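# Move wooden block from bench onto cart floor

## Task

Pick the wooden block up from the bench and lay it flat on the floor of the cart, at the handle end next to the profiles, keeping the drop flap open and undoing nothing that was already achieved; finish with both hands empty and away from the cart after releasing and backing off, with the robot upright (not fallen or tilted) and in contact with nothing.

## Robot and tools

ROBOT. A Rainbow Robotics RB-Y1: a two-wheel differential base with two rear casters (0.58 m wide, extending 0.10 m ahead of the wheel axle and 0.57 m behind; an on-the-spot turn sweeps radius 0.58 m), a folding torso (leg with ankle, knee, hip), a head, and two 7-joint arms, each ending in a parallel gripper with a wrist camera case that sticks out sideways. The base cannot move sideways.

FRAMES. Base frame: origin on the floor midway between the drive wheels, x forward, y left, z up, metres. Hand points (left_hand, right_hand) are midway between the finger pads, printed in the base frame; fingers point along the hand's -z, close along its x. chest is a spine point 0.08 m below the shoulders. Odometry frame is the base frame as it was at the scene's start; base_odometry counts wheel turns only (slip shows as travel), heading in rad, positive left.

move. One action per call. Options: "base" and/or "joints" (plus optional min_time_s or contact_limits); or "target" alone or with min_time_s; or contact_limits alone. An empty call just reports state and images.
- base: one object {"x_m_s", "turn_rad_s", "for_s"}: velocities, not positions. x_m_s forward speed, 0.005 to 0.4 m/s either sign or 0; turn_rad_s leftward turn rate, 0.02 to 1.509 either sign or 0; for_s 0.1 to 5 s. Omitted velocity = 0. Acceleration 0.4 m/s² (turns 0.5 rad/s²), so it coasts up to 1 s (turns 3.1 s) after for_s. If |x|+0.27|turn| exceeds 0.4 both are scaled down. Distance ≈ speed × for_s.
- joints: one object mapping joint names to absolute angles (rad) or gripper openings (m). Torso: torso_squat_rad 0..1.2 (bigger lowers chest), torso_shift_rad -0.3..0.6 (positive hips forward), torso_pitch_rad -0.2..1.4 (positive leans forward), torso_yaw_rad -1.5..1.5 (positive left; raise both arms outward ≥0.2 rad first). Combined torso limits: squat+shift ≤1.52; squat−shift+pitch ≤1.57; shift+0.5pitch−0.4squat ≤0.7; shift+0.3pitch−0.5squat ≤0.39. Left arm: shoulder_pitch ±2.356 (negative swings forward/up), shoulder_roll 0..3.141 (positive outward), shoulder_yaw ±2.094, elbow -2.617..0.01 (negative bends), forearm_roll ±3.141, wrist_pitch -1.57..1.919, hand_roll ±2.705, gripper_m 0..0.1. Right arm: same except shoulder_roll -3.141..0 (negative outward); other signs match the left. head_pan_rad ±0.523 (positive left), head_tilt_rad -0.35..1.57 (positive down). Top speeds: arm joints 1 rad/s (wrist joints 1.5), torso squat/pitch 0.3, shift 0.15, yaw 0.6, grippers 0.08 m/s.
- target: an absolute hand pose for one arm: side "left"/"right", x, y, z in metres in the base frame (-3..3), quat_wxyz as printed in the hand lines. It is solved once into joint angles, so the hand travels on an arc; break long moves into short steps. Status is reached (within 10 mm and 2°), short (with the miss), or refused (with a reason). Refused while another move still runs.
- min_time_s 0.1..8: minimum duration for each arm/head/torso motion.
- contact_limits: per gripper current cap in mA, 200..672.5 (starts 672.5), persists until changed; lowers grip force.
- blocking: true/omitted waits for rest; false returns in ~0.5 s while motion continues; a later move overrides only the joints/base it names.
- cameras: list of head_camera, left_wrist_camera, right_wrist_camera or all; [] for none.

wait(seconds 0..10, cameras): no new command; returns early when motions end. stop(cameras): brakes all running motions. zoom_image(camera, region [x0,y0,x1,y1] pixels, max 504×504) magnifies a recent image. read_manual gives licence texts only. finished_scene(scene) ends the current scene, given its number, irreversibly.

GRIPPING. Command an opening at least 0.005 m under the object's width; the gripper then reads off_target or done, both fine.

RESULTS. "move" line: done or the worst status. base done means the velocity was sent the full time, even if blocked. Joint statuses: done, moving, off_target (resting short, maybe still pushing), contact_stop (torso only), time_out, limit_stop_at_<name> (built-in guard; own_body variants mean a self-collision guard), not_followed (arm-collision check withheld the command; see the cause line), torque_fault, limit_stop_at_motor_heat. A contact_stop or time_out halts its whole group (torso, or one arm) and drops its targets. A refused call or an unplanned stop cancels the remaining move/wait/finished_scene calls in the same reply. on_its_own lists uncommanded actions. lidar_m: 12 distances in 30° sectors counter-clockwise from straight ahead (4th left, 7th behind, 10th right), plane 0.23 m high, "-" = nothing. motor_effort: wheel effort %, peak in brackets; at rest under ~30 normally, higher means pushing on something. wheel_motors_off=1 means wheels disabled for 2 s after stalling. Also joint torques, external torques, wrist force/torque (uncalibrated), motor temperatures.

AVOID. Arms hitting or squeezing each other (grippers, fingers, camera cases included); keep shoulder rolls ~0.5 rad outward when both reach forward. Driving into furniture (the base doesn't stop) or catching the upper body under a table edge. Heavy or far-forward loads that tip the robot; abrupt forward stops. Contact torques reaching joint load limits (elbows 33.8 N m, wrist joints 23.5, shoulders 65.8), which freeze the robot 10 s. Overheating from long stretched or pushing holds. Dropping objects, releasing moving ones, slamming or shoving hard. Something may occasionally nudge loose objects.

Each tool is called after "Emit:" as name([rows], argument=value, ...), one row to a line, values as JSON.

## Session

Emit:
move(joints={"head_tilt_rad":0.8}, cameras=["head_camera"])

Emit:
move(joints={"head_pan_rad":0.52,"head_tilt_rad":0.5}, cameras=["head_camera"])

Emit:
move(joints={"head_pan_rad":-0.52,"head_tilt_rad":0.5}, cameras=["head_camera"])

Scene clock: 0.93 s.
Joint torques (N m): left_arm=[-1.63 -0.91 0.64 -0.38 -0.08 -0.68 0.04] | right_arm=[-3.69 -0.55 -0.61 -1.36 -0.08 -0.48 -0.02]
External joint torques (N m): left_arm=[-0.25 -1.05 0.63 0.17 -0.09 -0.25 0.04] | right_arm=[-0.09 0.57 -0.57 0.27 -0.14 0.12 -0.04]
Motor temperatures (°C): left_arm=[30 28 32 36 34 33 38] | right_arm=[34 30 32 30 35 36 34]
Wrist force (N): left_arm=[-0.4 1.7 -7.7] | right_arm=[-2.6 0.6 -4.2]
Wrist torque (N m): left_arm=[-0.31 0.12 0.09] | right_arm=[-0.03 -0.11 -0.10]
Wrist force, peak (N): left_arm=[0.1 1.6 -7.9] | right_arm=[-2.9 0.8 -5.4]
move: done
base_odometry: x=+0.000 y=+0.000 heading=+0.000
lidar_m: 0.74 1.03 1.55 4.57 1.51 1.08 1.03 1.09 1.42 3.61 1.10 0.78
base_status: not commanded
joint_positions: torso_squat_rad=+0.350 torso_shift_rad=+0.000 torso_pitch_rad=+0.000 torso_yaw_rad=+0.000 left_shoulder_pitch_rad=+0.037 left_shoulder_roll_rad=+0.004 left_shoulder_yaw_rad=-0.043 left_elbow_rad=-0.196 left_forearm_roll_rad=-0.014 left_wrist_pitch_rad=+0.002 left_hand_roll_rad=+0.027 left_gripper_m=+0.099 right_shoulder_pitch_rad=-0.040 right_shoulder_roll_rad=-0.021 right_shoulder_yaw_rad=-0.018 right_elbow_rad=-0.235 right_forearm_roll_rad=+0.049 right_wrist_pitch_rad=-0.014 right_hand_roll_rad=+0.035 right_gripper_m=+0.099 head_pan_rad=+0.000 head_tilt_rad=+0.800
joint_status: all done
wheel_motors_off: 0
motor_effort: left_wheel=+0(1) right_wheel=+0(2)
chest: x=-0.2280 y=+0.0001 z=+1.2475 quat_wxyz=(+1.000, +0.000, +0.000, +0.000) (m; base frame)
left_hand: x=-0.1598 y=+0.2200 z=+0.5653 quat_wxyz=(+0.997, +0.000, -0.079, -0.009) (m; base frame)
right_hand: x=-0.0823 y=-0.2360 z=+0.5770 quat_wxyz=(+0.989, -0.016, -0.142, +0.041) (m; base frame)
pictures: head_camera
camera_calibration:
head_camera: T_world_to_cam=[[-0.00443635, -0.999504, -0.0311766, 0.0434261], [-0.676342, 0.0259634, -0.73613, 0.977865], [0.736575, 0.0178203, -0.676122, 1.07557], [0, 0, 0, 1]] pos_world=[-0.130674, -0.00115112, 1.44841]

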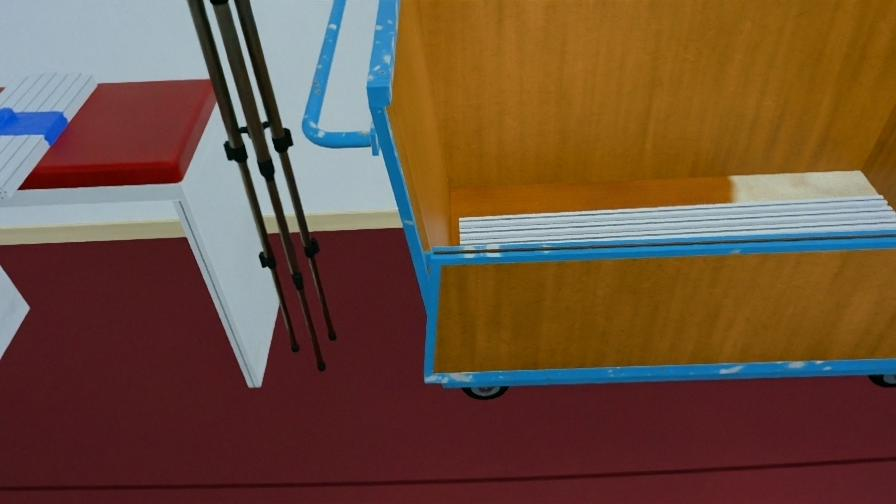

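Scene clock: 1.93 s.
Joint torques (N m): left_arm=[-1.54 -0.57 0.84 -0.46 -0.01 -0.65 -0.03] | right_arm=[-3.74 -0.73 -0.5 -1.37 -0.01 -0.44 -0.03]
External joint torques (N m): left_arm=[-0.15 -0.72 0.82 0.1 -0.01 -0.23 -0.02] | right_arm=[-0.14 0.39 -0.46 0.27 -0.08 0.16 -0.04]
Motor temperatures (°C): left_arm=[30 28 32 36 34 33 38] | right_arm=[34 30 32 30 35 36 34]
Wrist force (N): left_arm=[-0.4 1.5 -7.7] | right_arm=[-2.9 1.1 -4.5]
Wrist torque (N m): left_arm=[-0.28 0.11 0.08] | right_arm=[-0.11 -0.12 -0.09]
Wrist force, peak (N): left_arm=[-0.7 1.3 -8.3] | right_arm=[-2.9 1.1 -5.3]
move: done
base_odometry: x=+0.000 y=+0.000 heading=+0.000
lidar_m: 0.74 1.03 1.57 4.56 1.54 1.08 1.02 1.09 1.45 3.60 1.10 0.79
base_status: not commanded
joint_positions: torso_squat_rad=+0.350 torso_shift_rad=+0.000 torso_pitch_rad=+0.000 torso_yaw_rad=+0.000 left_shoulder_pitch_rad=+0.037 left_shoulder_roll_rad=+0.004 left_shoulder_yaw_rad=-0.043 left_elbow_rad=-0.196 left_forearm_roll_rad=-0.014 left_wrist_pitch_rad=+0.002 left_hand_roll_rad=+0.027 left_gripper_m=+0.099 right_shoulder_pitch_rad=-0.040 right_shoulder_roll_rad=-0.021 right_shoulder_yaw_rad=-0.018 right_elbow_rad=-0.235 right_forearm_roll_rad=+0.049 right_wrist_pitch_rad=-0.014 right_hand_roll_rad=+0.035 right_gripper_m=+0.099 head_pan_rad=+0.520 head_tilt_rad=+0.500
joint_status: all done
wheel_motors_off: 0
motor_effort: left_wheel=+0(1) right_wheel=+0(2)
chest: x=-0.2280 y=+0.0001 z=+1.2475 quat_wxyz=(+1.000, +0.000, +0.000, +0.000) (m; base frame)
left_hand: x=-0.1598 y=+0.2200 z=+0.5653 quat_wxyz=(+0.997, +0.000, -0.079, -0.009) (m; base frame)
right_hand: x=-0.0823 y=-0.2360 z=+0.5770 quat_wxyz=(+0.989, -0.016, -0.142, +0.041) (m; base frame)
pictures: head_camera
camera_calibration:
head_camera: T_world_to_cam=[[0.500889, -0.864953, -0.0310857, 0.147395], [-0.384926, -0.190452, -0.903084, 1.27964], [0.775205, 0.464311, -0.428338, 0.724842], [0, 0, 0, 1]] pos_world=[-0.143163, 0.0346483, 1.47068]

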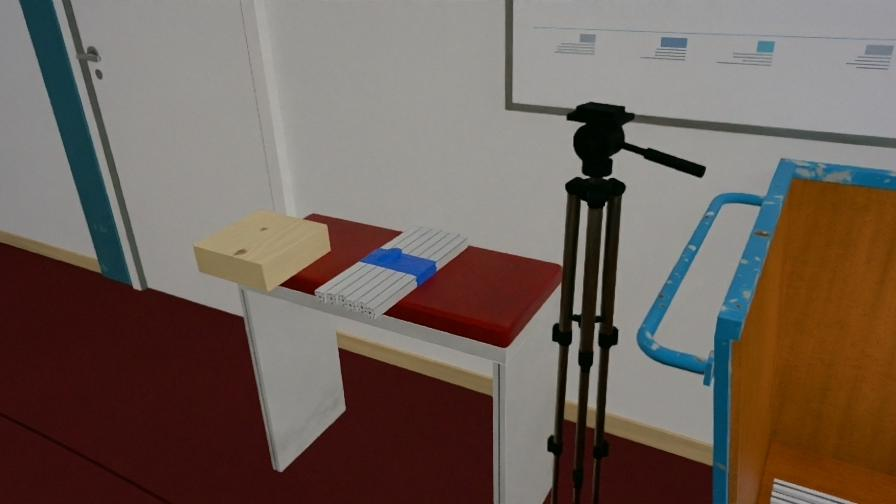

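Scene clock: 3.30 s.
Joint torques (N m): left_arm=[-1.75 -0.7 0.75 -0.42 -0.07 -0.56 -0.04] | right_arm=[-3.42 -0.66 -0.83 -1.49 -0.01 -0.54 0]
External joint torques (N m): left_arm=[-0.37 -0.85 0.74 0.13 -0.07 -0.13 -0.03] | right_arm=[0.18 0.46 -0.79 0.14 -0.07 0.06 -0.02]
Motor temperatures (°C): left_arm=[30 28 32 36 34 33 38] | right_arm=[34 30 32 30 35 36 34]
Wrist force (N): left_arm=[0.0 1.3 -7.4] | right_arm=[-2.5 1.0 -4.8]
Wrist torque (N m): left_arm=[-0.31 0.15 0.06] | right_arm=[-0.06 -0.05 -0.09]
Wrist force, peak (N): left_arm=[0.3 1.8 -8.1] | right_arm=[-2.9 1.1 -5.5]
move: done
base_odometry: x=+0.000 y=+0.000 heading=+0.000
lidar_m: 0.74 1.02 1.55 4.57 1.52 1.08 1.03 1.08 1.44 3.60 1.10 0.77
base_status: not commanded
joint_positions: torso_squat_rad=+0.350 torso_shift_rad=+0.000 torso_pitch_rad=+0.000 torso_yaw_rad=+0.000 left_shoulder_pitch_rad=+0.037 left_shoulder_roll_rad=+0.004 left_shoulder_yaw_rad=-0.043 left_elbow_rad=-0.196 left_forearm_roll_rad=-0.014 left_wrist_pitch_rad=+0.002 left_hand_roll_rad=+0.027 left_gripper_m=+0.099 right_shoulder_pitch_rad=-0.040 right_shoulder_roll_rad=-0.021 right_shoulder_yaw_rad=-0.018 right_elbow_rad=-0.235 right_forearm_roll_rad=+0.049 right_wrist_pitch_rad=-0.014 right_hand_roll_rad=+0.035 right_gripper_m=+0.099 head_pan_rad=-0.520 head_tilt_rad=+0.500
joint_status: all done
wheel_motors_off: 0
motor_effort: left_wheel=+1(1) right_wheel=+2(2)
chest: x=-0.2280 y=+0.0001 z=+1.2475 quat_wxyz=(+1.000, +0.000, +0.000, +0.000) (m; base frame)
left_hand: x=-0.1598 y=+0.2200 z=+0.5653 quat_wxyz=(+0.997, +0.000, -0.079, -0.009) (m; base frame)
right_hand: x=-0.0823 y=-0.2360 z=+0.5770 quat_wxyz=(+0.989, -0.016, -0.142, +0.041) (m; base frame)
pictures: head_camera
camera_calibration:
head_camera: T_world_to_cam=[[-0.492289, -0.869876, -0.0310928, -0.0572167], [-0.359038, 0.235472, -0.90313, 1.28499], [0.792933, -0.433438, -0.428239, 0.728436], [0, 0, 0, 1]] pos_world=[-0.144406, -0.0366198, 1.47068]

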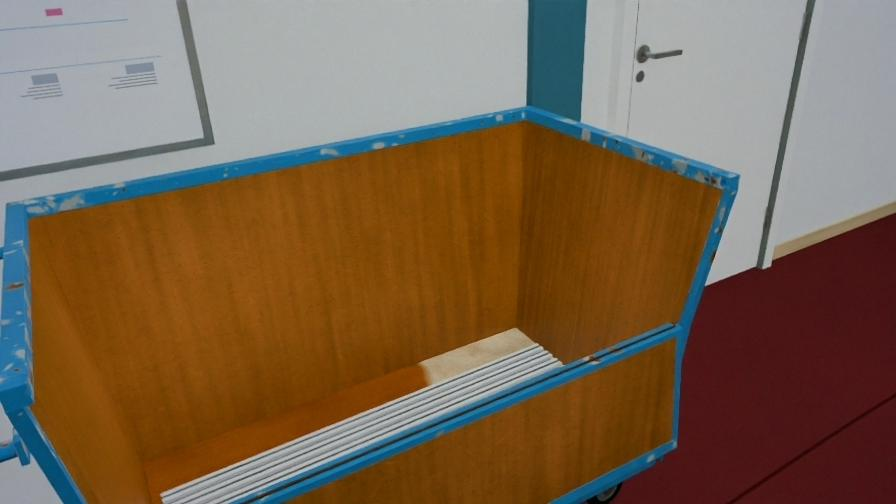

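Emit:
move(base={"x_m_s":0.2,"for_s":2.0}, joints={"head_pan_rad":0,"head_tilt_rad":0.6,"torso_squat_rad":0.1,"torso_pitch_rad":0.6}, cameras=["head_camera"])

Emit:
move(joints={"head_pan_rad":0.2,"head_tilt_rad":0.8}, cameras=["head_camera"])

Scene clock: 16.77 s.
Joint torques (N m): left_arm=[13.49 -0.54 0.82 5.78 -0.17 0.61 0.08] | right_arm=[12.8 0.07 -1.07 5.12 -0.22 0.52 -0.14]
External joint torques (N m): left_arm=[-0.84 -0.87 0.78 0.13 -0.16 -0.14 0.05] | right_arm=[0.52 0.8 -0.78 0.74 -0.14 -0.02 -0.12]
Motor temperatures (°C): left_arm=[30 28 32 36 34 33 38] | right_arm=[34 30 32 30 35 36 34]
Wrist force (N): left_arm=[3.4 1.3 -7.3] | right_arm=[1.1 0.6 -4.6]
Wrist torque (N m): left_arm=[-0.25 0.31 0.07] | right_arm=[-0.04 0.11 -0.06]
Wrist force, peak (N): left_arm=[4.0 1.2 -8.2] | right_arm=[-2.7 1.4 -5.3]
move: done
base_odometry: x=+0.400 y=+0.000 heading=+0.000
lidar_m: 0.33 0.36 0.74 3.96 2.09 1.50 1.42 1.49 1.99 5.01 0.51 0.36
base_status: done (sent for 2 of 2 s)
joint_positions: torso_squat_rad=+0.100 torso_shift_rad=+0.000 torso_pitch_rad=+0.600 torso_yaw_rad=+0.000 left_shoulder_pitch_rad=+0.037 left_shoulder_roll_rad=+0.004 left_shoulder_yaw_rad=-0.043 left_elbow_rad=-0.196 left_forearm_roll_rad=-0.014 left_wrist_pitch_rad=+0.002 left_hand_roll_rad=+0.027 left_gripper_m=+0.099 right_shoulder_pitch_rad=-0.040 right_shoulder_roll_rad=-0.021 right_shoulder_yaw_rad=-0.018 right_elbow_rad=-0.235 right_forearm_roll_rad=+0.049 right_wrist_pitch_rad=-0.014 right_hand_roll_rad=+0.035 right_gripper_m=+0.099 head_pan_rad=+0.000 head_tilt_rad=+0.600
joint_status: all done
wheel_motors_off: 0
motor_effort: left_wheel=+0(25) right_wheel=+1(58)
chest: x=-0.0532 y=+0.0001 z=+1.2324 quat_wxyz=(+0.955, +0.000, +0.296, +0.000) (m; base frame)
left_hand: x=-0.3822 y=+0.2200 z=+0.6308 quat_wxyz=(+0.976, -0.003, +0.219, -0.008) (m; base frame)
right_hand: x=-0.3116 y=-0.2360 z=+0.5968 quat_wxyz=(+0.987, -0.004, +0.156, +0.044) (m; base frame)
pictures: head_camera
camera_calibration:
head_camera: T_world_to_cam=[[-0.0163585, -0.999503, -0.0269333, 0.0378016], [-0.909661, 0.0260584, -0.414534, 0.696669], [0.41503, 0.017719, -0.909635, 1.17271], [0, 0, 0, 1]] pos_world=[0.147639, -0.00115058, 1.35655]

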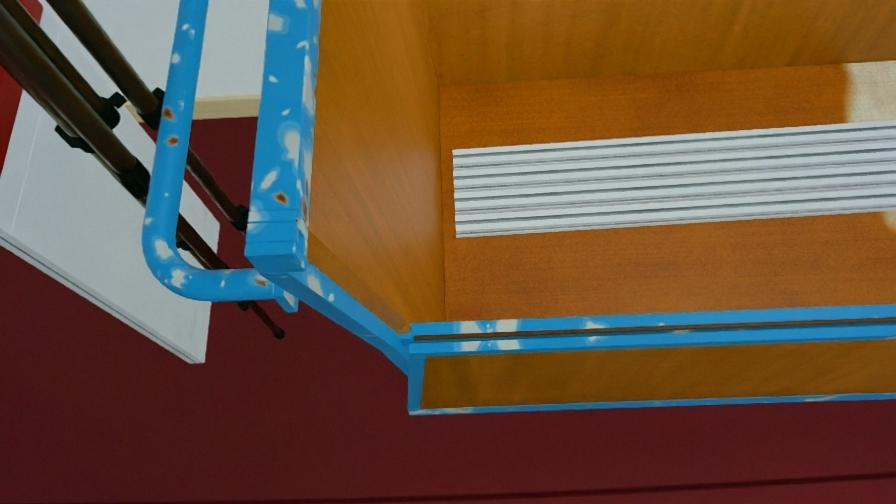

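Scene clock: 17.50 s.
Joint torques (N m): left_arm=[13.47 -0.49 0.77 5.73 -0.08 0.63 -0.05] | right_arm=[13 -0.04 -0.9 5.04 -0.28 0.49 -0.03]
External joint torques (N m): left_arm=[-0.86 -0.81 0.73 0.09 -0.06 -0.12 -0.08] | right_arm=[0.72 0.69 -0.61 0.65 -0.2 -0.05 -0.02]
Motor temperatures (°C): left_arm=[30 28 32 36 34 33 38] | right_arm=[34 30 32 30 35 36 34]
Wrist force (N): left_arm=[3.1 0.9 -7.3] | right_arm=[0.8 0.8 -4.6]
Wrist torque (N m): left_arm=[-0.26 0.30 0.06] | right_arm=[-0.05 0.08 -0.04]
Wrist force, peak (N): left_arm=[3.9 1.3 -8.0] | right_arm=[1.0 0.6 -5.1]
move: done
base_odometry: x=+0.400 y=+0.000 heading=+0.000
lidar_m: 0.33 0.36 0.75 3.95 2.09 1.50 1.43 1.49 2.00 4.99 0.50 0.36
base_status: not commanded
joint_positions: torso_squat_rad=+0.100 torso_shift_rad=+0.000 torso_pitch_rad=+0.600 torso_yaw_rad=+0.000 left_shoulder_pitch_rad=+0.037 left_shoulder_roll_rad=+0.004 left_shoulder_yaw_rad=-0.043 left_elbow_rad=-0.196 left_forearm_roll_rad=-0.014 left_wrist_pitch_rad=+0.002 left_hand_roll_rad=+0.027 left_gripper_m=+0.099 right_shoulder_pitch_rad=-0.040 right_shoulder_roll_rad=-0.021 right_shoulder_yaw_rad=-0.018 right_elbow_rad=-0.235 right_forearm_roll_rad=+0.049 right_wrist_pitch_rad=-0.014 right_hand_roll_rad=+0.035 right_gripper_m=+0.099 head_pan_rad=+0.200 head_tilt_rad=+0.800
joint_status: all done
wheel_motors_off: 0
motor_effort: left_wheel=+0(1) right_wheel=-2(2)
chest: x=-0.0533 y=+0.0001 z=+1.2324 quat_wxyz=(+0.955, +0.000, +0.296, +0.000) (m; base frame)
left_hand: x=-0.3822 y=+0.2200 z=+0.6308 quat_wxyz=(+0.976, -0.003, +0.219, -0.008) (m; base frame)
right_hand: x=-0.3116 y=-0.2360 z=+0.5968 quat_wxyz=(+0.987, -0.004, +0.156, +0.044) (m; base frame)
pictures: head_camera
camera_calibration:
head_camera: T_world_to_cam=[[0.142603, -0.98049, -0.135293, 0.175477], [-0.967014, -0.108866, -0.230288, 0.4459], [0.211066, 0.16367, -0.963672, 1.26347], [0, 0, 0, 1]] pos_world=[0.139492, 0.0138047, 1.344]

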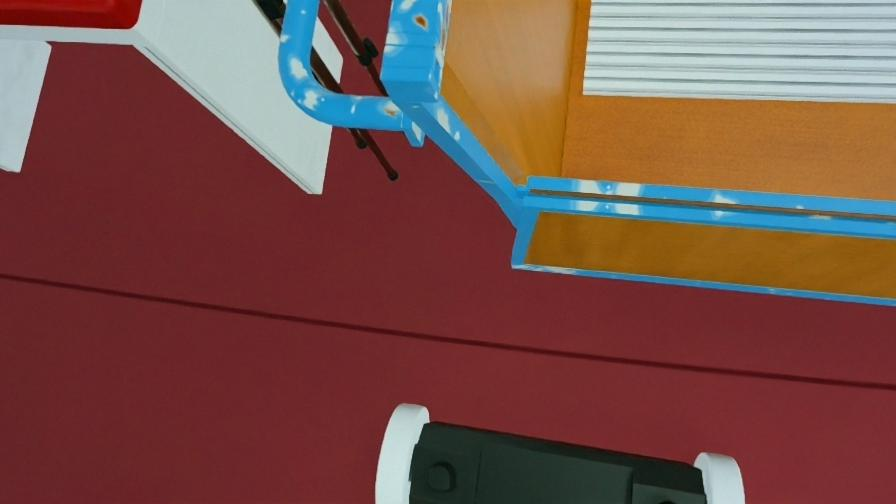

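Emit:
move(base={"x_m_s":-0.25,"for_s":1.8}, joints={"head_pan_rad":0,"head_tilt_rad":0.5,"torso_squat_rad":0.35,"torso_pitch_rad":0.0}, cameras=[])

Emit:
move(base={"turn_rad_s":0.6,"for_s":2.62}, cameras=["head_camera"])

Emit:
move(base={"x_m_s":0.38,"for_s":5.0}, cameras=[])

Emit:
move(base={"turn_rad_s":-0.6,"for_s":3.7}, cameras=["head_camera"])

Scene clock: 33.13 s.
Joint torques (N m): left_arm=[-1.74 -0.77 0.84 -0.53 -0.02 -0.64 -0.03] | right_arm=[-3.55 -0.33 -0.8 -1.55 -0.14 -0.5 -0.01]
External joint torques (N m): left_arm=[-0.35 -0.92 0.82 0.03 -0.02 -0.21 -0.02] | right_arm=[0.05 0.79 -0.76 0.08 -0.2 0.1 -0.02]
Motor temperatures (°C): left_arm=[31 28 32 36 34 33 37] | right_arm=[34 30 32 30 35 36 34]
Wrist force (N): left_arm=[0.4 0.8 -7.6] | right_arm=[-2.6 1.1 -4.8]
Wrist torque (N m): left_arm=[-0.27 0.18 0.11] | right_arm=[-0.08 -0.10 -0.08]
Wrist force, peak (N): left_arm=[3.3 1.8 -8.0] | right_arm=[-1.6 1.1 -5.7]
move: done
base_odometry: x=-0.050 y=+0.000 heading=-0.002
lidar_m: 0.79 1.08 1.60 4.39 1.44 1.03 0.98 1.01 1.38 3.41 1.18 0.84
base_status: done (sent for 1.8 of 1.8 s)
joint_positions: torso_squat_rad=+0.350 torso_shift_rad=+0.000 torso_pitch_rad=+0.000 torso_yaw_rad=+0.000 left_shoulder_pitch_rad=+0.037 left_shoulder_roll_rad=+0.004 left_shoulder_yaw_rad=-0.043 left_elbow_rad=-0.196 left_forearm_roll_rad=-0.014 left_wrist_pitch_rad=+0.002 left_hand_roll_rad=+0.027 left_gripper_m=+0.099 right_shoulder_pitch_rad=-0.040 right_shoulder_roll_rad=-0.021 right_shoulder_yaw_rad=-0.018 right_elbow_rad=-0.235 right_forearm_roll_rad=+0.049 right_wrist_pitch_rad=-0.014 right_hand_roll_rad=+0.035 right_gripper_m=+0.099 head_pan_rad=+0.000 head_tilt_rad=+0.500
joint_status: all done
wheel_motors_off: 0
motor_effort: left_wheel=-23(34) right_wheel=+25(44)
chest: x=-0.2281 y=+0.0001 z=+1.2475 quat_wxyz=(+1.000, +0.000, +0.000, +0.000) (m; base frame)
left_hand: x=-0.1598 y=+0.2200 z=+0.5653 quat_wxyz=(+0.997, +0.000, -0.079, -0.009) (m; base frame)
right_hand: x=-0.0824 y=-0.2360 z=+0.5770 quat_wxyz=(+0.989, -0.016, -0.142, +0.041) (m; base frame)
pictures: none
No camera images: "cameras" was empty.

Scene clock: 37.33 s.
Joint torques (N m): left_arm=[-1.9 -0.78 0.77 -0.53 -0.05 -0.63 -0.09] | right_arm=[-3.93 -0.68 -0.34 -1.45 -0.02 -0.54 0.01]
External joint torques (N m): left_arm=[-0.52 -0.94 0.76 0.03 -0.05 -0.2 -0.08] | right_arm=[-0.34 0.43 -0.3 0.18 -0.08 0.06 -0.01]
Motor temperatures (°C): left_arm=[31 28 32 36 34 33 37] | right_arm=[34 30 32 30 35 36 34]
Wrist force (N): left_arm=[-0.8 0.9 -7.8] | right_arm=[-2.3 0.7 -5.4]
Wrist torque (N m): left_arm=[-0.24 0.06 0.11] | right_arm=[-0.04 -0.04 -0.07]
Wrist force, peak (N): left_arm=[-0.5 1.7 -8.2] | right_arm=[-3.5 1.3 -4.9]
move: done
base_odometry: x=-0.050 y=+0.000 heading=+1.577
lidar_m: 4.08 1.43 1.01 0.98 1.01 1.38 3.65 1.18 0.87 0.82 1.08 1.60
base_status: done (sent for 2.63 of 2.63 s)
joint_positions: torso_squat_rad=+0.350 torso_shift_rad=+0.000 torso_pitch_rad=+0.000 torso_yaw_rad=+0.000 left_shoulder_pitch_rad=+0.037 left_shoulder_roll_rad=+0.004 left_shoulder_yaw_rad=-0.043 left_elbow_rad=-0.196 left_forearm_roll_rad=-0.014 left_wrist_pitch_rad=+0.002 left_hand_roll_rad=+0.027 left_gripper_m=+0.099 right_shoulder_pitch_rad=-0.040 right_shoulder_roll_rad=-0.021 right_shoulder_yaw_rad=-0.018 right_elbow_rad=-0.235 right_forearm_roll_rad=+0.049 right_wrist_pitch_rad=-0.014 right_hand_roll_rad=+0.035 right_gripper_m=+0.099 head_pan_rad=+0.000 head_tilt_rad=+0.500
joint_status: not commanded
wheel_motors_off: 0
motor_effort: left_wheel=+3(47) right_wheel=+21(52)
chest: x=-0.2280 y=+0.0001 z=+1.2475 quat_wxyz=(+1.000, +0.000, +0.000, +0.000) (m; base frame)
left_hand: x=-0.1598 y=+0.2200 z=+0.5653 quat_wxyz=(+0.997, +0.000, -0.079, -0.009) (m; base frame)
right_hand: x=-0.0824 y=-0.2360 z=+0.5770 quat_wxyz=(+0.989, -0.016, -0.142, +0.041) (m; base frame)
pictures: head_camera
camera_calibration:
head_camera: T_world_to_cam=[[0.00497633, -0.999504, -0.0310917, 0.0451441], [-0.428579, 0.02596, -0.903131, 1.27067], [0.903491, 0.0178195, -0.428237, 0.751211], [0, 0, 0, 1]] pos_world=[-0.134354, -0.00125113, 1.47068]

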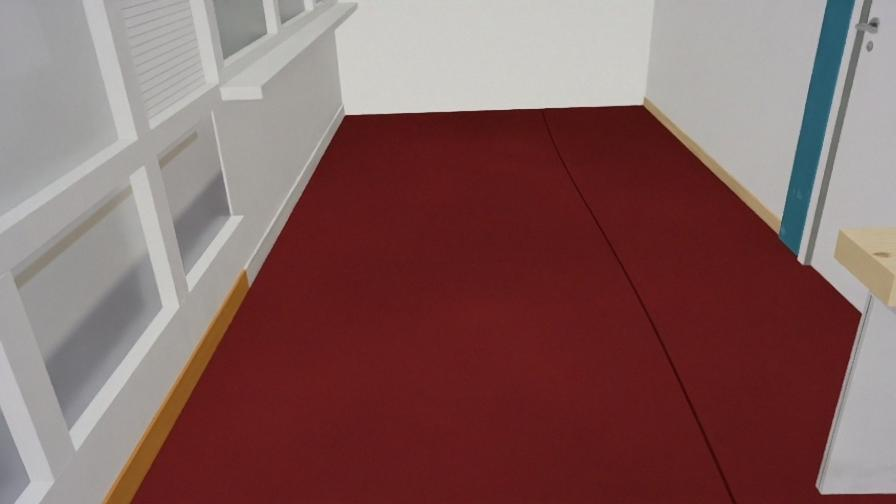

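Scene clock: 43.60 s.
Joint torques (N m): left_arm=[-0.87 -0.84 0.51 -0.53 -0.05 -0.77 -0.09] | right_arm=[-3.02 -0.61 -0.56 -1.31 -0.05 -0.54 0.05]
External joint torques (N m): left_arm=[0.5 -0.99 0.5 0.02 -0.06 -0.35 -0.08] | right_arm=[0.58 0.5 -0.52 0.32 -0.11 0.06 0.04]
Motor temperatures (°C): left_arm=[31 28 32 36 34 33 37] | right_arm=[34 30 32 30 35 36 34]
Wrist force (N): left_arm=[0.4 1.1 -7.2] | right_arm=[-2.8 1.1 -4.3]
Wrist torque (N m): left_arm=[-0.26 0.24 0.07] | right_arm=[-0.11 -0.10 -0.10]
Wrist force, peak (N): left_arm=[-0.4 1.5 -8.5] | right_arm=[-3.2 0.9 -5.5]
move: done
base_odometry: x=-0.063 y=+1.900 heading=+1.577
lidar_m: 3.69 1.47 1.05 1.01 1.03 1.42 3.21 1.66 1.14 1.53 1.59 2.17
base_status: done (sent for 5 of 5 s)
joint_positions: torso_squat_rad=+0.350 torso_shift_rad=+0.000 torso_pitch_rad=+0.000 torso_yaw_rad=+0.000 left_shoulder_pitch_rad=+0.037 left_shoulder_roll_rad=+0.004 left_shoulder_yaw_rad=-0.043 left_elbow_rad=-0.196 left_forearm_roll_rad=-0.014 left_wrist_pitch_rad=+0.002 left_hand_roll_rad=+0.027 left_gripper_m=+0.099 right_shoulder_pitch_rad=-0.040 right_shoulder_roll_rad=-0.021 right_shoulder_yaw_rad=-0.018 right_elbow_rad=-0.235 right_forearm_roll_rad=+0.049 right_wrist_pitch_rad=-0.014 right_hand_roll_rad=+0.035 right_gripper_m=+0.099 head_pan_rad=+0.000 head_tilt_rad=+0.500
joint_status: not commanded
wheel_motors_off: 0
motor_effort: left_wheel=-1(46) right_wheel=+0(49)
chest: x=-0.2279 y=+0.0001 z=+1.2475 quat_wxyz=(+1.000, +0.000, +0.000, +0.000) (m; base frame)
left_hand: x=-0.1597 y=+0.2200 z=+0.5653 quat_wxyz=(+0.997, +0.000, -0.079, -0.009) (m; base frame)
right_hand: x=-0.0823 y=-0.2359 z=+0.5770 quat_wxyz=(+0.989, -0.016, -0.142, +0.041) (m; base frame)
pictures: none
No camera images: "cameras" was empty.

Scene clock: 48.83 s.
Joint torques (N m): left_arm=[-1.26 -0.84 0.82 -0.38 -0.05 -0.68 -0.09] | right_arm=[-3.28 -0.8 -0.71 -1.23 -0.01 -0.47 0.01]
External joint torques (N m): left_arm=[0.12 -0.98 0.81 0.18 -0.05 -0.25 -0.08] | right_arm=[0.31 0.33 -0.67 0.4 -0.07 0.13 0]
Motor temperatures (°C): left_arm=[31 28 32 36 34 33 37] | right_arm=[34 30 32 30 35 36 34]
Wrist force (N): left_arm=[-0.5 1.5 -7.6] | right_arm=[-2.2 1.0 -5.2]
Wrist torque (N m): left_arm=[-0.34 0.10 0.12] | right_arm=[-0.09 -0.05 -0.09]
Wrist force, peak (N): left_arm=[-0.1 1.4 -8.6] | right_arm=[-2.9 1.4 -5.2]
move: done
base_odometry: x=-0.063 y=+1.900 heading=-0.642
lidar_m: 1.13 1.53 1.54 1.94 3.69 1.73 1.12 1.01 1.03 1.25 2.48 1.65
base_status: done (sent for 3.7 of 3.7 s)
joint_positions: torso_squat_rad=+0.350 torso_shift_rad=+0.000 torso_pitch_rad=+0.000 torso_yaw_rad=+0.000 left_shoulder_pitch_rad=+0.037 left_shoulder_roll_rad=+0.004 left_shoulder_yaw_rad=-0.043 left_elbow_rad=-0.196 left_forearm_roll_rad=-0.014 left_wrist_pitch_rad=+0.002 left_hand_roll_rad=+0.027 left_gripper_m=+0.099 right_shoulder_pitch_rad=-0.040 right_shoulder_roll_rad=-0.021 right_shoulder_yaw_rad=-0.018 right_elbow_rad=-0.235 right_forearm_roll_rad=+0.049 right_wrist_pitch_rad=-0.014 right_hand_roll_rad=+0.035 right_gripper_m=+0.099 head_pan_rad=+0.000 head_tilt_rad=+0.500
joint_status: not commanded
wheel_motors_off: 0
motor_effort: left_wheel=+20(48) right_wheel=+6(49)
chest: x=-0.2280 y=+0.0001 z=+1.2475 quat_wxyz=(+1.000, +0.000, +0.000, +0.000) (m; base frame)
left_hand: x=-0.1597 y=+0.2200 z=+0.5653 quat_wxyz=(+0.997, +0.000, -0.079, -0.009) (m; base frame)
right_hand: x=-0.0823 y=-0.2359 z=+0.5770 quat_wxyz=(+0.989, -0.016, -0.142, +0.041) (m; base frame)
pictures: head_camera
camera_calibration:
head_camera: T_world_to_cam=[[0.00497219, -0.999504, -0.0310958, 0.0451492], [-0.4287, 0.0259631, -0.903074, 1.27061], [0.903433, 0.017821, -0.428359, 0.751292], [0, 0, 0, 1]] pos_world=[-0.134254, -0.00125112, 1.47068]

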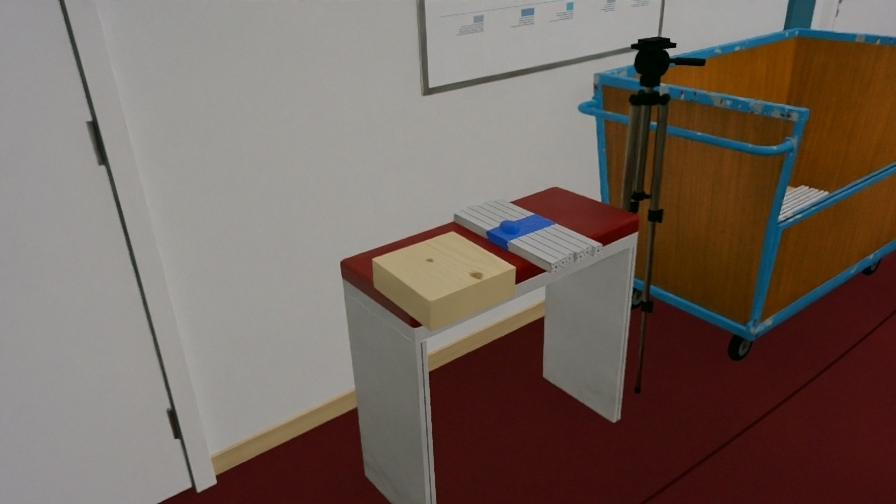

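Emit:
zoom_image(camera="head_camera", region=[330, 210, 580, 360])

Scaled by 2.016 from the camera's 896x504 image, which has a finer 1280x720 frame.

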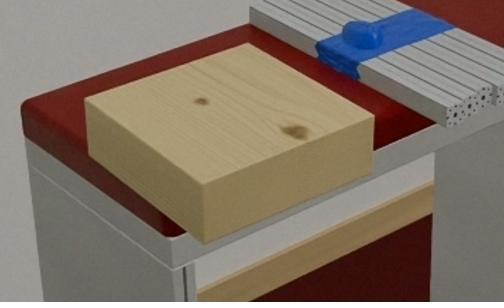

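Emit:
move(base={"turn_rad_s":-0.2,"for_s":0.9}, cameras=[])

Emit:
move(base={"x_m_s":0.3,"for_s":2.1}, cameras=[])

Emit:
move(base={"turn_rad_s":0.4,"for_s":2.04}, joints={"head_tilt_rad":0.8}, cameras=["head_camera"])

Scene clock: 62.70 s.
Joint torques (N m): left_arm=[-1.52 -0.86 0.44 -0.41 -0.05 -0.7 -0.06] | right_arm=[-3.01 -1.11 -0.18 -1.15 -0.12 -0.54 0.02]
External joint torques (N m): left_arm=[-0.15 -1 0.43 0.14 -0.05 -0.28 -0.05] | right_arm=[0.59 0.01 -0.14 0.48 -0.18 0.06 0]
Motor temperatures (°C): left_arm=[31 28 32 36 34 33 37] | right_arm=[34 30 32 30 35 36 34]
Wrist force (N): left_arm=[-0.4 1.7 -7.0] | right_arm=[-2.8 1.5 -5.0]
Wrist torque (N m): left_arm=[-0.35 0.07 0.07] | right_arm=[-0.17 -0.14 -0.08]
Wrist force, peak (N): left_arm=[-0.6 1.0 -8.6] | right_arm=[-2.9 1.6 -5.3]
move: done
base_odometry: x=-0.064 y=+1.900 heading=-0.822
lidar_m: 1.64 1.12 1.54 1.70 2.81 2.34 1.24 1.02 1.02 1.13 1.78 1.97
base_status: done (sent for 0.9 of 0.9 s)
joint_positions: torso_squat_rad=+0.350 torso_shift_rad=+0.000 torso_pitch_rad=+0.000 torso_yaw_rad=+0.000 left_shoulder_pitch_rad=+0.037 left_shoulder_roll_rad=+0.004 left_shoulder_yaw_rad=-0.043 left_elbow_rad=-0.196 left_forearm_roll_rad=-0.014 left_wrist_pitch_rad=+0.002 left_hand_roll_rad=+0.027 left_gripper_m=+0.099 right_shoulder_pitch_rad=-0.040 right_shoulder_roll_rad=-0.021 right_shoulder_yaw_rad=-0.018 right_elbow_rad=-0.235 right_forearm_roll_rad=+0.049 right_wrist_pitch_rad=-0.014 right_hand_roll_rad=+0.035 right_gripper_m=+0.099 head_pan_rad=+0.000 head_tilt_rad=+0.500
joint_status: not commanded
wheel_motors_off: 0
motor_effort: left_wheel=+22(40) right_wheel=+5(13)
chest: x=-0.2280 y=+0.0001 z=+1.2475 quat_wxyz=(+1.000, +0.000, +0.000, +0.000) (m; base frame)
left_hand: x=-0.1597 y=+0.2200 z=+0.5653 quat_wxyz=(+0.997, +0.000, -0.079, -0.009) (m; base frame)
right_hand: x=-0.0823 y=-0.2359 z=+0.5770 quat_wxyz=(+0.989, -0.016, -0.142, +0.041) (m; base frame)
pictures: none
No camera images: "cameras" was empty.

Scene clock: 65.93 s.
Joint torques (N m): left_arm=[-0.9 -0.94 0.64 -0.47 -0.08 -0.69 -0.06] | right_arm=[-3.01 -0.27 -0.87 -1.23 0.01 -0.48 0.02]
External joint torques (N m): left_arm=[0.48 -1.09 0.63 0.09 -0.09 -0.27 -0.05] | right_arm=[0.59 0.85 -0.82 0.4 -0.05 0.11 0.01]
Motor temperatures (°C): left_arm=[30 28 32 36 34 33 37] | right_arm=[34 30 32 30 35 36 34]
Wrist force (N): left_arm=[0.3 1.9 -7.2] | right_arm=[-2.9 0.9 -5.3]
Wrist torque (N m): left_arm=[-0.37 0.14 0.08] | right_arm=[-0.06 -0.13 -0.08]
Wrist force, peak (N): left_arm=[0.4 1.6 -8.3] | right_arm=[-3.4 0.8 -5.1]
move: done
base_odometry: x=+0.365 y=+1.438 heading=-0.823
lidar_m: 1.01 0.55 1.13 1.26 2.07 3.30 1.73 1.43 1.42 1.58 2.51 1.38
base_status: done (sent for 2.1 of 2.1 s)
joint_positions: torso_squat_rad=+0.350 torso_shift_rad=+0.000 torso_pitch_rad=+0.000 torso_yaw_rad=+0.000 left_shoulder_pitch_rad=+0.037 left_shoulder_roll_rad=+0.004 left_shoulder_yaw_rad=-0.043 left_elbow_rad=-0.196 left_forearm_roll_rad=-0.014 left_wrist_pitch_rad=+0.002 left_hand_roll_rad=+0.027 left_gripper_m=+0.099 right_shoulder_pitch_rad=-0.040 right_shoulder_roll_rad=-0.021 right_shoulder_yaw_rad=-0.018 right_elbow_rad=-0.235 right_forearm_roll_rad=+0.049 right_wrist_pitch_rad=-0.014 right_hand_roll_rad=+0.035 right_gripper_m=+0.099 head_pan_rad=+0.000 head_tilt_rad=+0.500
joint_status: not commanded
wheel_motors_off: 0
motor_effort: left_wheel=-11(49) right_wheel=+12(48)
chest: x=-0.2279 y=+0.0001 z=+1.2475 quat_wxyz=(+1.000, +0.000, +0.000, +0.000) (m; base frame)
left_hand: x=-0.1597 y=+0.2200 z=+0.5653 quat_wxyz=(+0.997, +0.000, -0.079, -0.009) (m; base frame)
right_hand: x=-0.0823 y=-0.2359 z=+0.5770 quat_wxyz=(+0.989, -0.016, -0.142, +0.041) (m; base frame)
pictures: none
No camera images: "cameras" was empty.

Scene clock: 69.13 s.
Joint torques (N m): left_arm=[-0.95 -0.57 0.98 -0.46 -0.13 -0.66 -0.04] | right_arm=[-3.42 -0.25 -0.47 -1.26 0.04 -0.53 -0.02]
External joint torques (N m): left_arm=[0.43 -0.73 0.97 0.09 -0.14 -0.23 -0.04] | right_arm=[0.18 0.86 -0.43 0.37 -0.02 0.07 -0.04]
Motor temperatures (°C): left_arm=[30 28 32 35 34 33 37] | right_arm=[34 30 32 30 35 36 34]
Wrist force (N): left_arm=[0.1 1.5 -7.2] | right_arm=[-2.5 1.0 -5.1]
Wrist torque (N m): left_arm=[-0.35 0.20 0.08] | right_arm=[-0.07 -0.10 -0.08]
Wrist force, peak (N): left_arm=[0.1 1.3 -8.3] | right_arm=[-3.1 1.1 -5.3]
move: done
base_odometry: x=+0.365 y=+1.438 heading=-0.010
lidar_m: 0.54 1.14 1.55 3.89 2.10 1.49 1.40 1.47 1.95 1.73 1.02 1.18
base_status: done (sent for 2.03 of 2.03 s)
joint_positions: torso_squat_rad=+0.350 torso_shift_rad=+0.000 torso_pitch_rad=+0.000 torso_yaw_rad=+0.000 left_shoulder_pitch_rad=+0.037 left_shoulder_roll_rad=+0.004 left_shoulder_yaw_rad=-0.043 left_elbow_rad=-0.196 left_forearm_roll_rad=-0.014 left_wrist_pitch_rad=+0.002 left_hand_roll_rad=+0.027 left_gripper_m=+0.099 right_shoulder_pitch_rad=-0.040 right_shoulder_roll_rad=-0.021 right_shoulder_yaw_rad=-0.018 right_elbow_rad=-0.235 right_forearm_roll_rad=+0.049 right_wrist_pitch_rad=-0.014 right_hand_roll_rad=+0.035 right_gripper_m=+0.099 head_pan_rad=+0.000 head_tilt_rad=+0.800
joint_status: all done
wheel_motors_off: 0
motor_effort: left_wheel=+4(46) right_wheel=+21(40)
chest: x=-0.2280 y=+0.0001 z=+1.2475 quat_wxyz=(+1.000, +0.000, +0.000, +0.000) (m; base frame)
left_hand: x=-0.1597 y=+0.2200 z=+0.5653 quat_wxyz=(+0.997, +0.000, -0.079, -0.009) (m; base frame)
right_hand: x=-0.0823 y=-0.2360 z=+0.5770 quat_wxyz=(+0.989, -0.016, -0.142, +0.041) (m; base frame)
pictures: head_camera
camera_calibration:
head_camera: T_world_to_cam=[[-0.00443799, -0.999504, -0.0311733, 0.0433211], [-0.676446, 0.0259595, -0.736035, 0.977716], [0.736479, 0.0178205, -0.676226, 1.07571], [0, 0, 0, 1]] pos_world=[-0.130674, -0.00125113, 1.44841]

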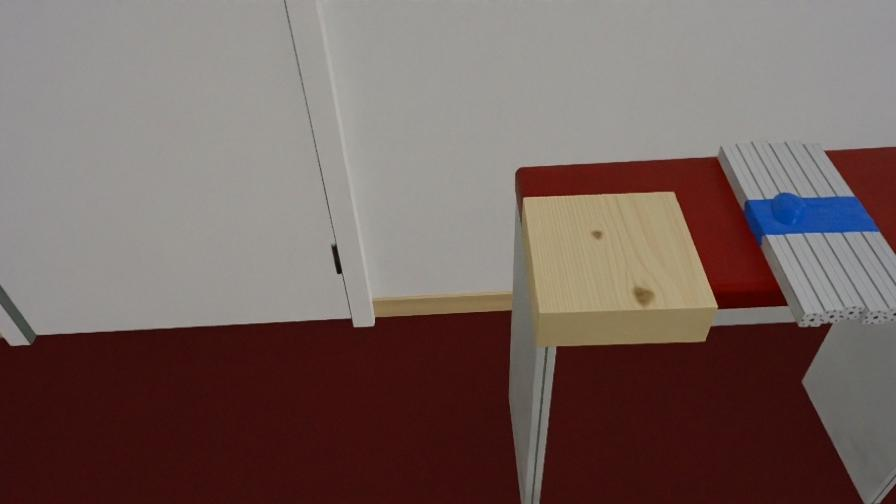

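Emit:
move(joints={"torso_squat_rad":0.8,"right_elbow_rad":-1.5,"right_shoulder_roll_rad":-0.3,"right_shoulder_pitch_rad":0.3,"right_gripper_m":0.1}, cameras=[])

Emit:
move(target={"side":"right","x":0.26,"y":-0.21,"z":0.77,"quat_wxyz":[0.7071,0,-0.7071,0]}, min_time_s=3)

Scene clock: 77.43 s.
Joint torques (N m): left_arm=[-1.18 -0.9 0.69 -0.51 -0.04 -0.72 0.01] | right_arm=[-4.17 -7.06 -3.78 -9.61 0.13 -1.63 0.07]
External joint torques (N m): left_arm=[0.21 -1.06 0.68 0.05 -0.04 -0.3 0.02] | right_arm=[0.65 -0.45 -0.12 -0.89 -0.05 0.08 0.03]
Motor temperatures (°C): left_arm=[30 28 32 35 34 32 37] | right_arm=[34 30 32 30 35 36 34]
Wrist force (N): left_arm=[-0.2 0.9 -8.1] | right_arm=[-6.5 3.0 -1.1]
Wrist torque (N m): left_arm=[-0.23 0.15 0.10] | right_arm=[-0.26 -0.33 -0.12]
Wrist force, peak (N): left_arm=[-0.1 1.4 -8.5] | right_arm=[-6.6 3.3 -1.3]
move: done
base_odometry: x=+0.365 y=+1.438 heading=-0.010
lidar_m: 0.54 1.15 1.54 3.87 2.12 1.49 1.40 1.47 1.94 1.70 1.01 1.18
base_status: not commanded
joint_positions: torso_squat_rad=+0.800 torso_shift_rad=+0.000 torso_pitch_rad=+0.000 torso_yaw_rad=+0.000 left_shoulder_pitch_rad=+0.037 left_shoulder_roll_rad=+0.004 left_shoulder_yaw_rad=-0.043 left_elbow_rad=-0.196 left_forearm_roll_rad=-0.014 left_wrist_pitch_rad=+0.002 left_hand_roll_rad=+0.027 left_gripper_m=+0.099 right_shoulder_pitch_rad=+0.300 right_shoulder_roll_rad=-0.300 right_shoulder_yaw_rad=-0.018 right_elbow_rad=-1.500 right_forearm_roll_rad=+0.049 right_wrist_pitch_rad=-0.014 right_hand_roll_rad=+0.035 right_gripper_m=+0.099 head_pan_rad=+0.000 head_tilt_rad=+0.800
joint_status: all done
wheel_motors_off: 0
motor_effort: left_wheel=+5(6) right_wheel=+21(24)
chest: x=-0.2281 y=+0.0001 z=+1.0776 quat_wxyz=(+1.000, +0.000, +0.000, +0.000) (m; base frame)
left_hand: x=-0.1597 y=+0.2200 z=+0.3954 quat_wxyz=(+0.997, +0.000, -0.079, -0.009) (m; base frame)
right_hand: x=+0.1634 y=-0.3755 z=+0.7088 quat_wxyz=(+0.806, -0.158, -0.559, +0.109) (m; base frame)
pictures: none
No camera images: "cameras" was empty.

Scene clock: 80.77 s.
Joint torques (N m): left_arm=[-1.57 -0.7 0.71 -0.7 -0.11 -0.61 -0.09] | right_arm=[-11.71 2.38 0.76 -9.3 -0.13 -2.21 0.28]
External joint torques (N m): left_arm=[-0.18 -0.85 0.7 -0.14 -0.11 -0.19 -0.08] | right_arm=[-1.91 2.46 0.77 0.09 -0.4 -0.29 0.23]
Motor temperatures (°C): left_arm=[30 28 32 35 34 32 37] | right_arm=[34 30 32 30 35 36 34]
Wrist force (N): left_arm=[0.1 0.5 -7.1] | right_arm=[-7.1 0.5 1.4]
Wrist torque (N m): left_arm=[-0.20 0.22 0.07] | right_arm=[-0.10 -0.40 -0.13]
Wrist force, peak (N): left_arm=[-0.2 1.4 -8.6] | right_arm=[-7.7 1.0 0.5]
move: done
base_odometry: x=+0.365 y=+1.438 heading=-0.010
lidar_m: 0.54 1.14 1.55 3.87 2.11 1.49 1.40 1.47 1.95 1.72 1.01 1.16
base_status: not commanded
joint_positions: torso_squat_rad=+0.800 torso_shift_rad=+0.000 torso_pitch_rad=+0.000 torso_yaw_rad=+0.000 left_shoulder_pitch_rad=+0.037 left_shoulder_roll_rad=+0.004 left_shoulder_yaw_rad=-0.043 left_elbow_rad=-0.196 left_forearm_roll_rad=-0.014 left_wrist_pitch_rad=+0.002 left_hand_roll_rad=+0.027 left_gripper_m=+0.099 right_shoulder_pitch_rad=+0.028 right_shoulder_roll_rad=+0.000 right_shoulder_yaw_rad=+0.039 right_elbow_rad=-1.277 right_forearm_roll_rad=-0.075 right_wrist_pitch_rad=-0.318 right_hand_roll_rad=+0.071 right_gripper_m=+0.099 head_pan_rad=+0.000 head_tilt_rad=+0.800
joint_status: all done
wheel_motors_off: 0
motor_effort: left_wheel=+4(6) right_wheel=+22(24)
chest: x=-0.2281 y=+0.0001 z=+1.0776 quat_wxyz=(+1.000, +0.000, +0.000, +0.000) (m; base frame)
left_hand: x=-0.1597 y=+0.2200 z=+0.3954 quat_wxyz=(+0.997, +0.000, -0.079, -0.009) (m; base frame)
right_hand: x=+0.2593 y=-0.2107 z=+0.7702 quat_wxyz=(+0.708, +0.002, -0.706, +0.002) (m; base frame)
right_hand_status: reached (checked arc, planned for 3.0 s): 1 mm and 0.4 deg off.
pictures: head_camera, left_wrist_camera, right_wrist_camera
camera_calibration:
head_camera: T_world_to_cam=[[-0.00450068, -0.999501, -0.0312496, 0.0381171], [-0.676238, 0.0260631, -0.736222, 0.852935], [0.736669, 0.0178187, -0.676019, 0.960719], [0, 0, 0, 1]] pos_world=[-0.130774, -0.00125082, 1.2786]
left_wrist_camera: T_world_to_cam=[[0.988697, 0.00941593, 0.149629, 0.0960584], [-0.0607605, -0.887225, 0.457317, 0.0337342], [0.13706, -0.46124, -0.876625, 0.542553], [0, 0, 0, 1]] pos_world=[-0.167286, 0.279273, 0.445815]
right_wrist_camera: T_world_to_cam=[[0.0230201, -0.0288945, -0.999317, 0.756327], [-0.512266, 0.858046, -0.0366102, 0.368855], [0.858518, 0.512759, 0.00495063, -0.0462744], [0, 0, 0, 1]] pos_world=[0.211269, -0.270914, 0.769543]

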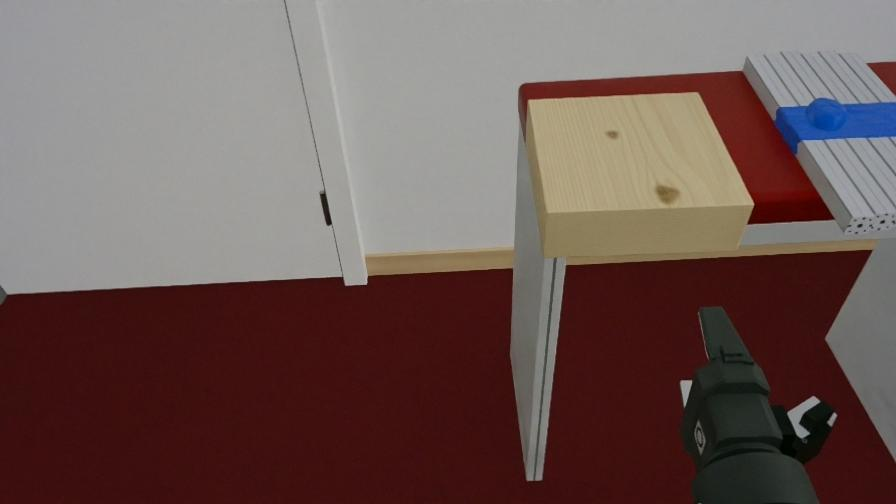

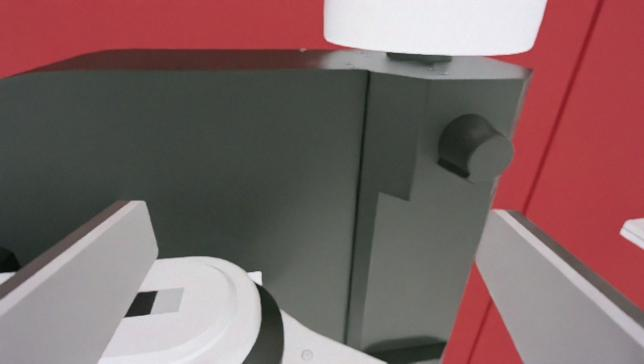

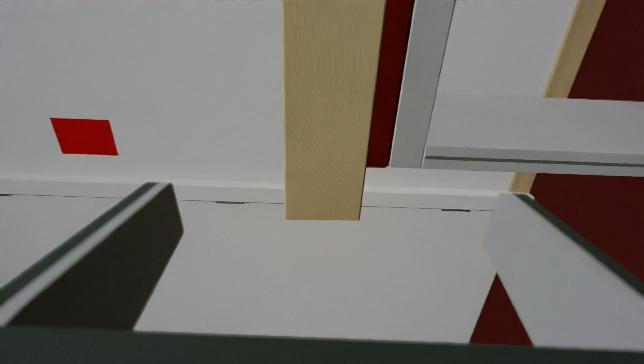

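Emit:
move(target={"side":"right","x":0.26,"y":-0.22,"z":0.767,"quat_wxyz":[0.7071,0,-0.7071,0]}, cameras=[])

Emit:
move(base={"x_m_s":0.1,"for_s":1.7})

Scene clock: 84.87 s.
Joint torques (N m): left_arm=[-1.39 -0.62 0.74 -0.51 -0.14 -0.58 -0.09] | right_arm=[-10.85 0.03 -0.96 -9.86 0 -1.94 0.21]
External joint torques (N m): left_arm=[-0.01 -0.78 0.72 0.05 -0.15 -0.16 -0.08] | right_arm=[-0.97 0.59 -0.76 -0.54 -0.27 -0.02 0.16]
Motor temperatures (°C): left_arm=[30 28 32 35 34 32 37] | right_arm=[34 30 32 30 35 36 34]
Wrist force (N): left_arm=[0.3 1.3 -7.5] | right_arm=[-7.6 0.9 1.2]
Wrist torque (N m): left_arm=[-0.27 0.18 0.09] | right_arm=[-0.15 -0.46 -0.09]
Wrist force, peak (N): left_arm=[-0.2 1.1 -8.4] | right_arm=[-8.7 1.3 1.9]
move: done
base_odometry: x=+0.365 y=+1.438 heading=-0.010
lidar_m: 0.54 1.14 1.54 3.87 2.11 1.50 1.40 1.47 1.94 1.72 1.02 1.17
base_status: not commanded
joint_positions: torso_squat_rad=+0.800 torso_shift_rad=+0.000 torso_pitch_rad=+0.000 torso_yaw_rad=+0.000 left_shoulder_pitch_rad=+0.037 left_shoulder_roll_rad=+0.004 left_shoulder_yaw_rad=-0.043 left_elbow_rad=-0.196 left_forearm_roll_rad=-0.014 left_wrist_pitch_rad=+0.002 left_hand_roll_rad=+0.027 left_gripper_m=+0.099 right_shoulder_pitch_rad=+0.019 right_shoulder_roll_rad=-0.018 right_shoulder_yaw_rad=+0.033 right_elbow_rad=-1.252 right_forearm_roll_rad=-0.081 right_wrist_pitch_rad=-0.337 right_hand_roll_rad=+0.059 right_gripper_m=+0.099 head_pan_rad=+0.000 head_tilt_rad=+0.800
joint_status: all done
wheel_motors_off: 0
motor_effort: left_wheel=+4(6) right_wheel=+22(23)
chest: x=-0.2281 y=+0.0001 z=+1.0776 quat_wxyz=(+1.000, +0.000, +0.000, +0.000) (m; base frame)
left_hand: x=-0.1597 y=+0.2200 z=+0.3954 quat_wxyz=(+0.997, +0.000, -0.079, -0.009) (m; base frame)
right_hand: x=+0.2598 y=-0.2201 z=+0.7671 quat_wxyz=(+0.707, +0.000, -0.707, +0.000) (m; base frame)
right_hand_status: reached (checked arc, planned for 0.2 s): 0 mm and 0.1 deg off.
pictures: none
No camera images: "cameras" was empty.

Scene clock: 87.23 s.
Joint torques (N m): left_arm=[-1.34 -0.85 0.79 -0.61 -0.12 -0.62 -0.01] | right_arm=[-10.05 0.05 -0.84 -9.91 0.05 -1.9 0.15]
External joint torques (N m): left_arm=[0.04 -1 0.78 -0.05 -0.12 -0.2 0] | right_arm=[-0.17 0.61 -0.64 -0.59 -0.21 0.02 0.1]
Motor temperatures (°C): left_arm=[30 28 32 35 34 32 37] | right_arm=[34 30 32 30 35 36 34]
Wrist force (N): left_arm=[-0.3 1.7 -7.9] | right_arm=[-7.3 0.8 1.0]
Wrist torque (N m): left_arm=[-0.32 0.11 0.11] | right_arm=[-0.14 -0.43 -0.11]
Wrist force, peak (N): left_arm=[-0.1 1.6 -8.4] | right_arm=[-7.7 0.8 1.4]
move: done
base_odometry: x=+0.535 y=+1.437 heading=-0.009
lidar_m: 0.37 0.96 1.32 3.36 2.34 1.66 1.57 1.64 2.18 1.34 0.93 0.39
base_status: done (sent for 1.7 of 1.7 s)
joint_positions: torso_squat_rad=+0.800 torso_shift_rad=+0.000 torso_pitch_rad=+0.000 torso_yaw_rad=+0.000 left_shoulder_pitch_rad=+0.037 left_shoulder_roll_rad=+0.004 left_shoulder_yaw_rad=-0.043 left_elbow_rad=-0.196 left_forearm_roll_rad=-0.014 left_wrist_pitch_rad=+0.002 left_hand_roll_rad=+0.027 left_gripper_m=+0.099 right_shoulder_pitch_rad=+0.019 right_shoulder_roll_rad=-0.018 right_shoulder_yaw_rad=+0.033 right_elbow_rad=-1.252 right_forearm_roll_rad=-0.081 right_wrist_pitch_rad=-0.337 right_hand_roll_rad=+0.059 right_gripper_m=+0.099 head_pan_rad=+0.000 head_tilt_rad=+0.800
joint_status: not commanded
wheel_motors_off: 0
motor_effort: left_wheel=+11(35) right_wheel=-11(48)
chest: x=-0.2280 y=+0.0001 z=+1.0776 quat_wxyz=(+1.000, +0.000, +0.000, +0.000) (m; base frame)
left_hand: x=-0.1597 y=+0.2200 z=+0.3954 quat_wxyz=(+0.997, +0.000, -0.079, -0.009) (m; base frame)
right_hand: x=+0.2599 y=-0.2201 z=+0.7671 quat_wxyz=(+0.707, +0.000, -0.707, +0.000) (m; base frame)
pictures: head_camera, left_wrist_camera, right_wrist_camera
camera_calibration:
head_camera: T_world_to_cam=[[-0.00443799, -0.999504, -0.0311733, 0.0380279], [-0.676446, 0.0259595, -0.736035, 0.852737], [0.736479, 0.0178205, -0.676226, 0.960887], [0, 0, 0, 1]] pos_world=[-0.130674, -0.00125113, 1.27861]
left_wrist_camera: T_world_to_cam=[[0.988718, 0.00947006, 0.149489, 0.0961099], [-0.0606496, -0.887221, 0.45734, 0.0336528], [0.136961, -0.461247, -0.876637, 0.542498], [0, 0, 0, 1]] pos_world=[-0.167286, 0.279173, 0.445816]
right_wrist_camera: T_world_to_cam=[[0.0254267, -0.0291683, -0.999251, 0.752238], [-0.506298, 0.86152, -0.038031, 0.377424], [0.861984, 0.506885, 0.00713781, -0.0457179], [0, 0, 0, 1]] pos_world=[0.21137, -0.280043, 0.766355]

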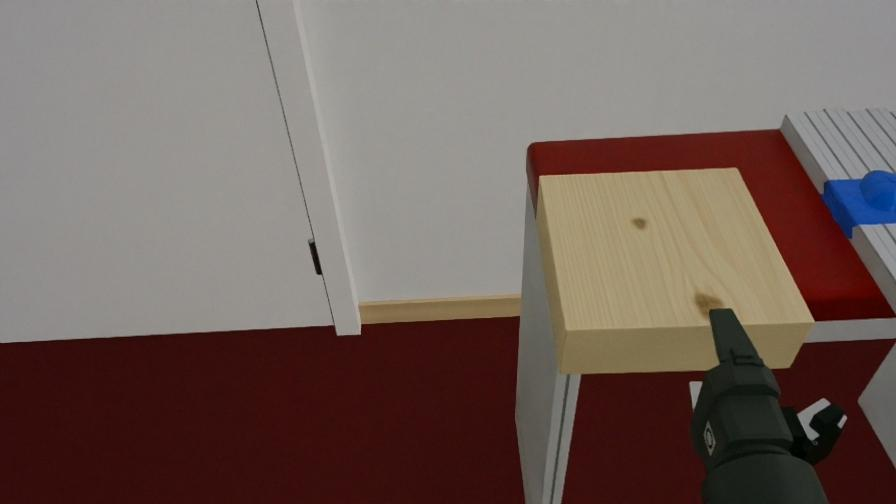

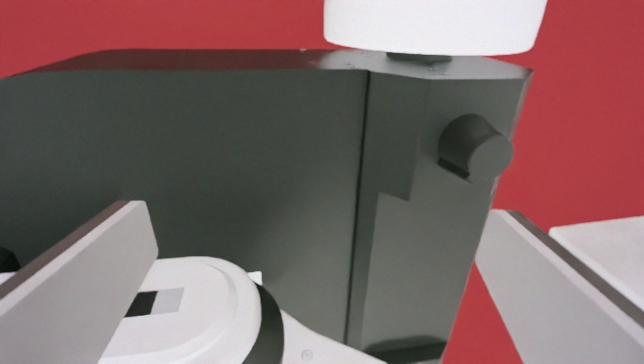

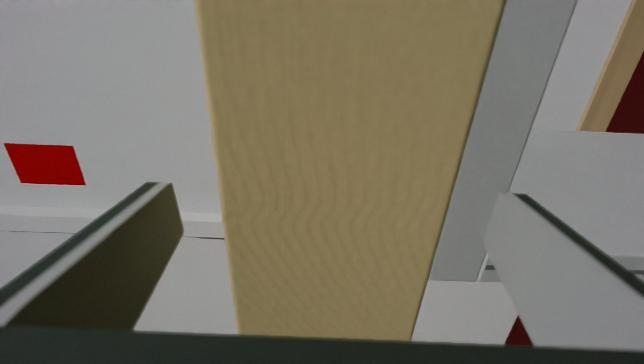

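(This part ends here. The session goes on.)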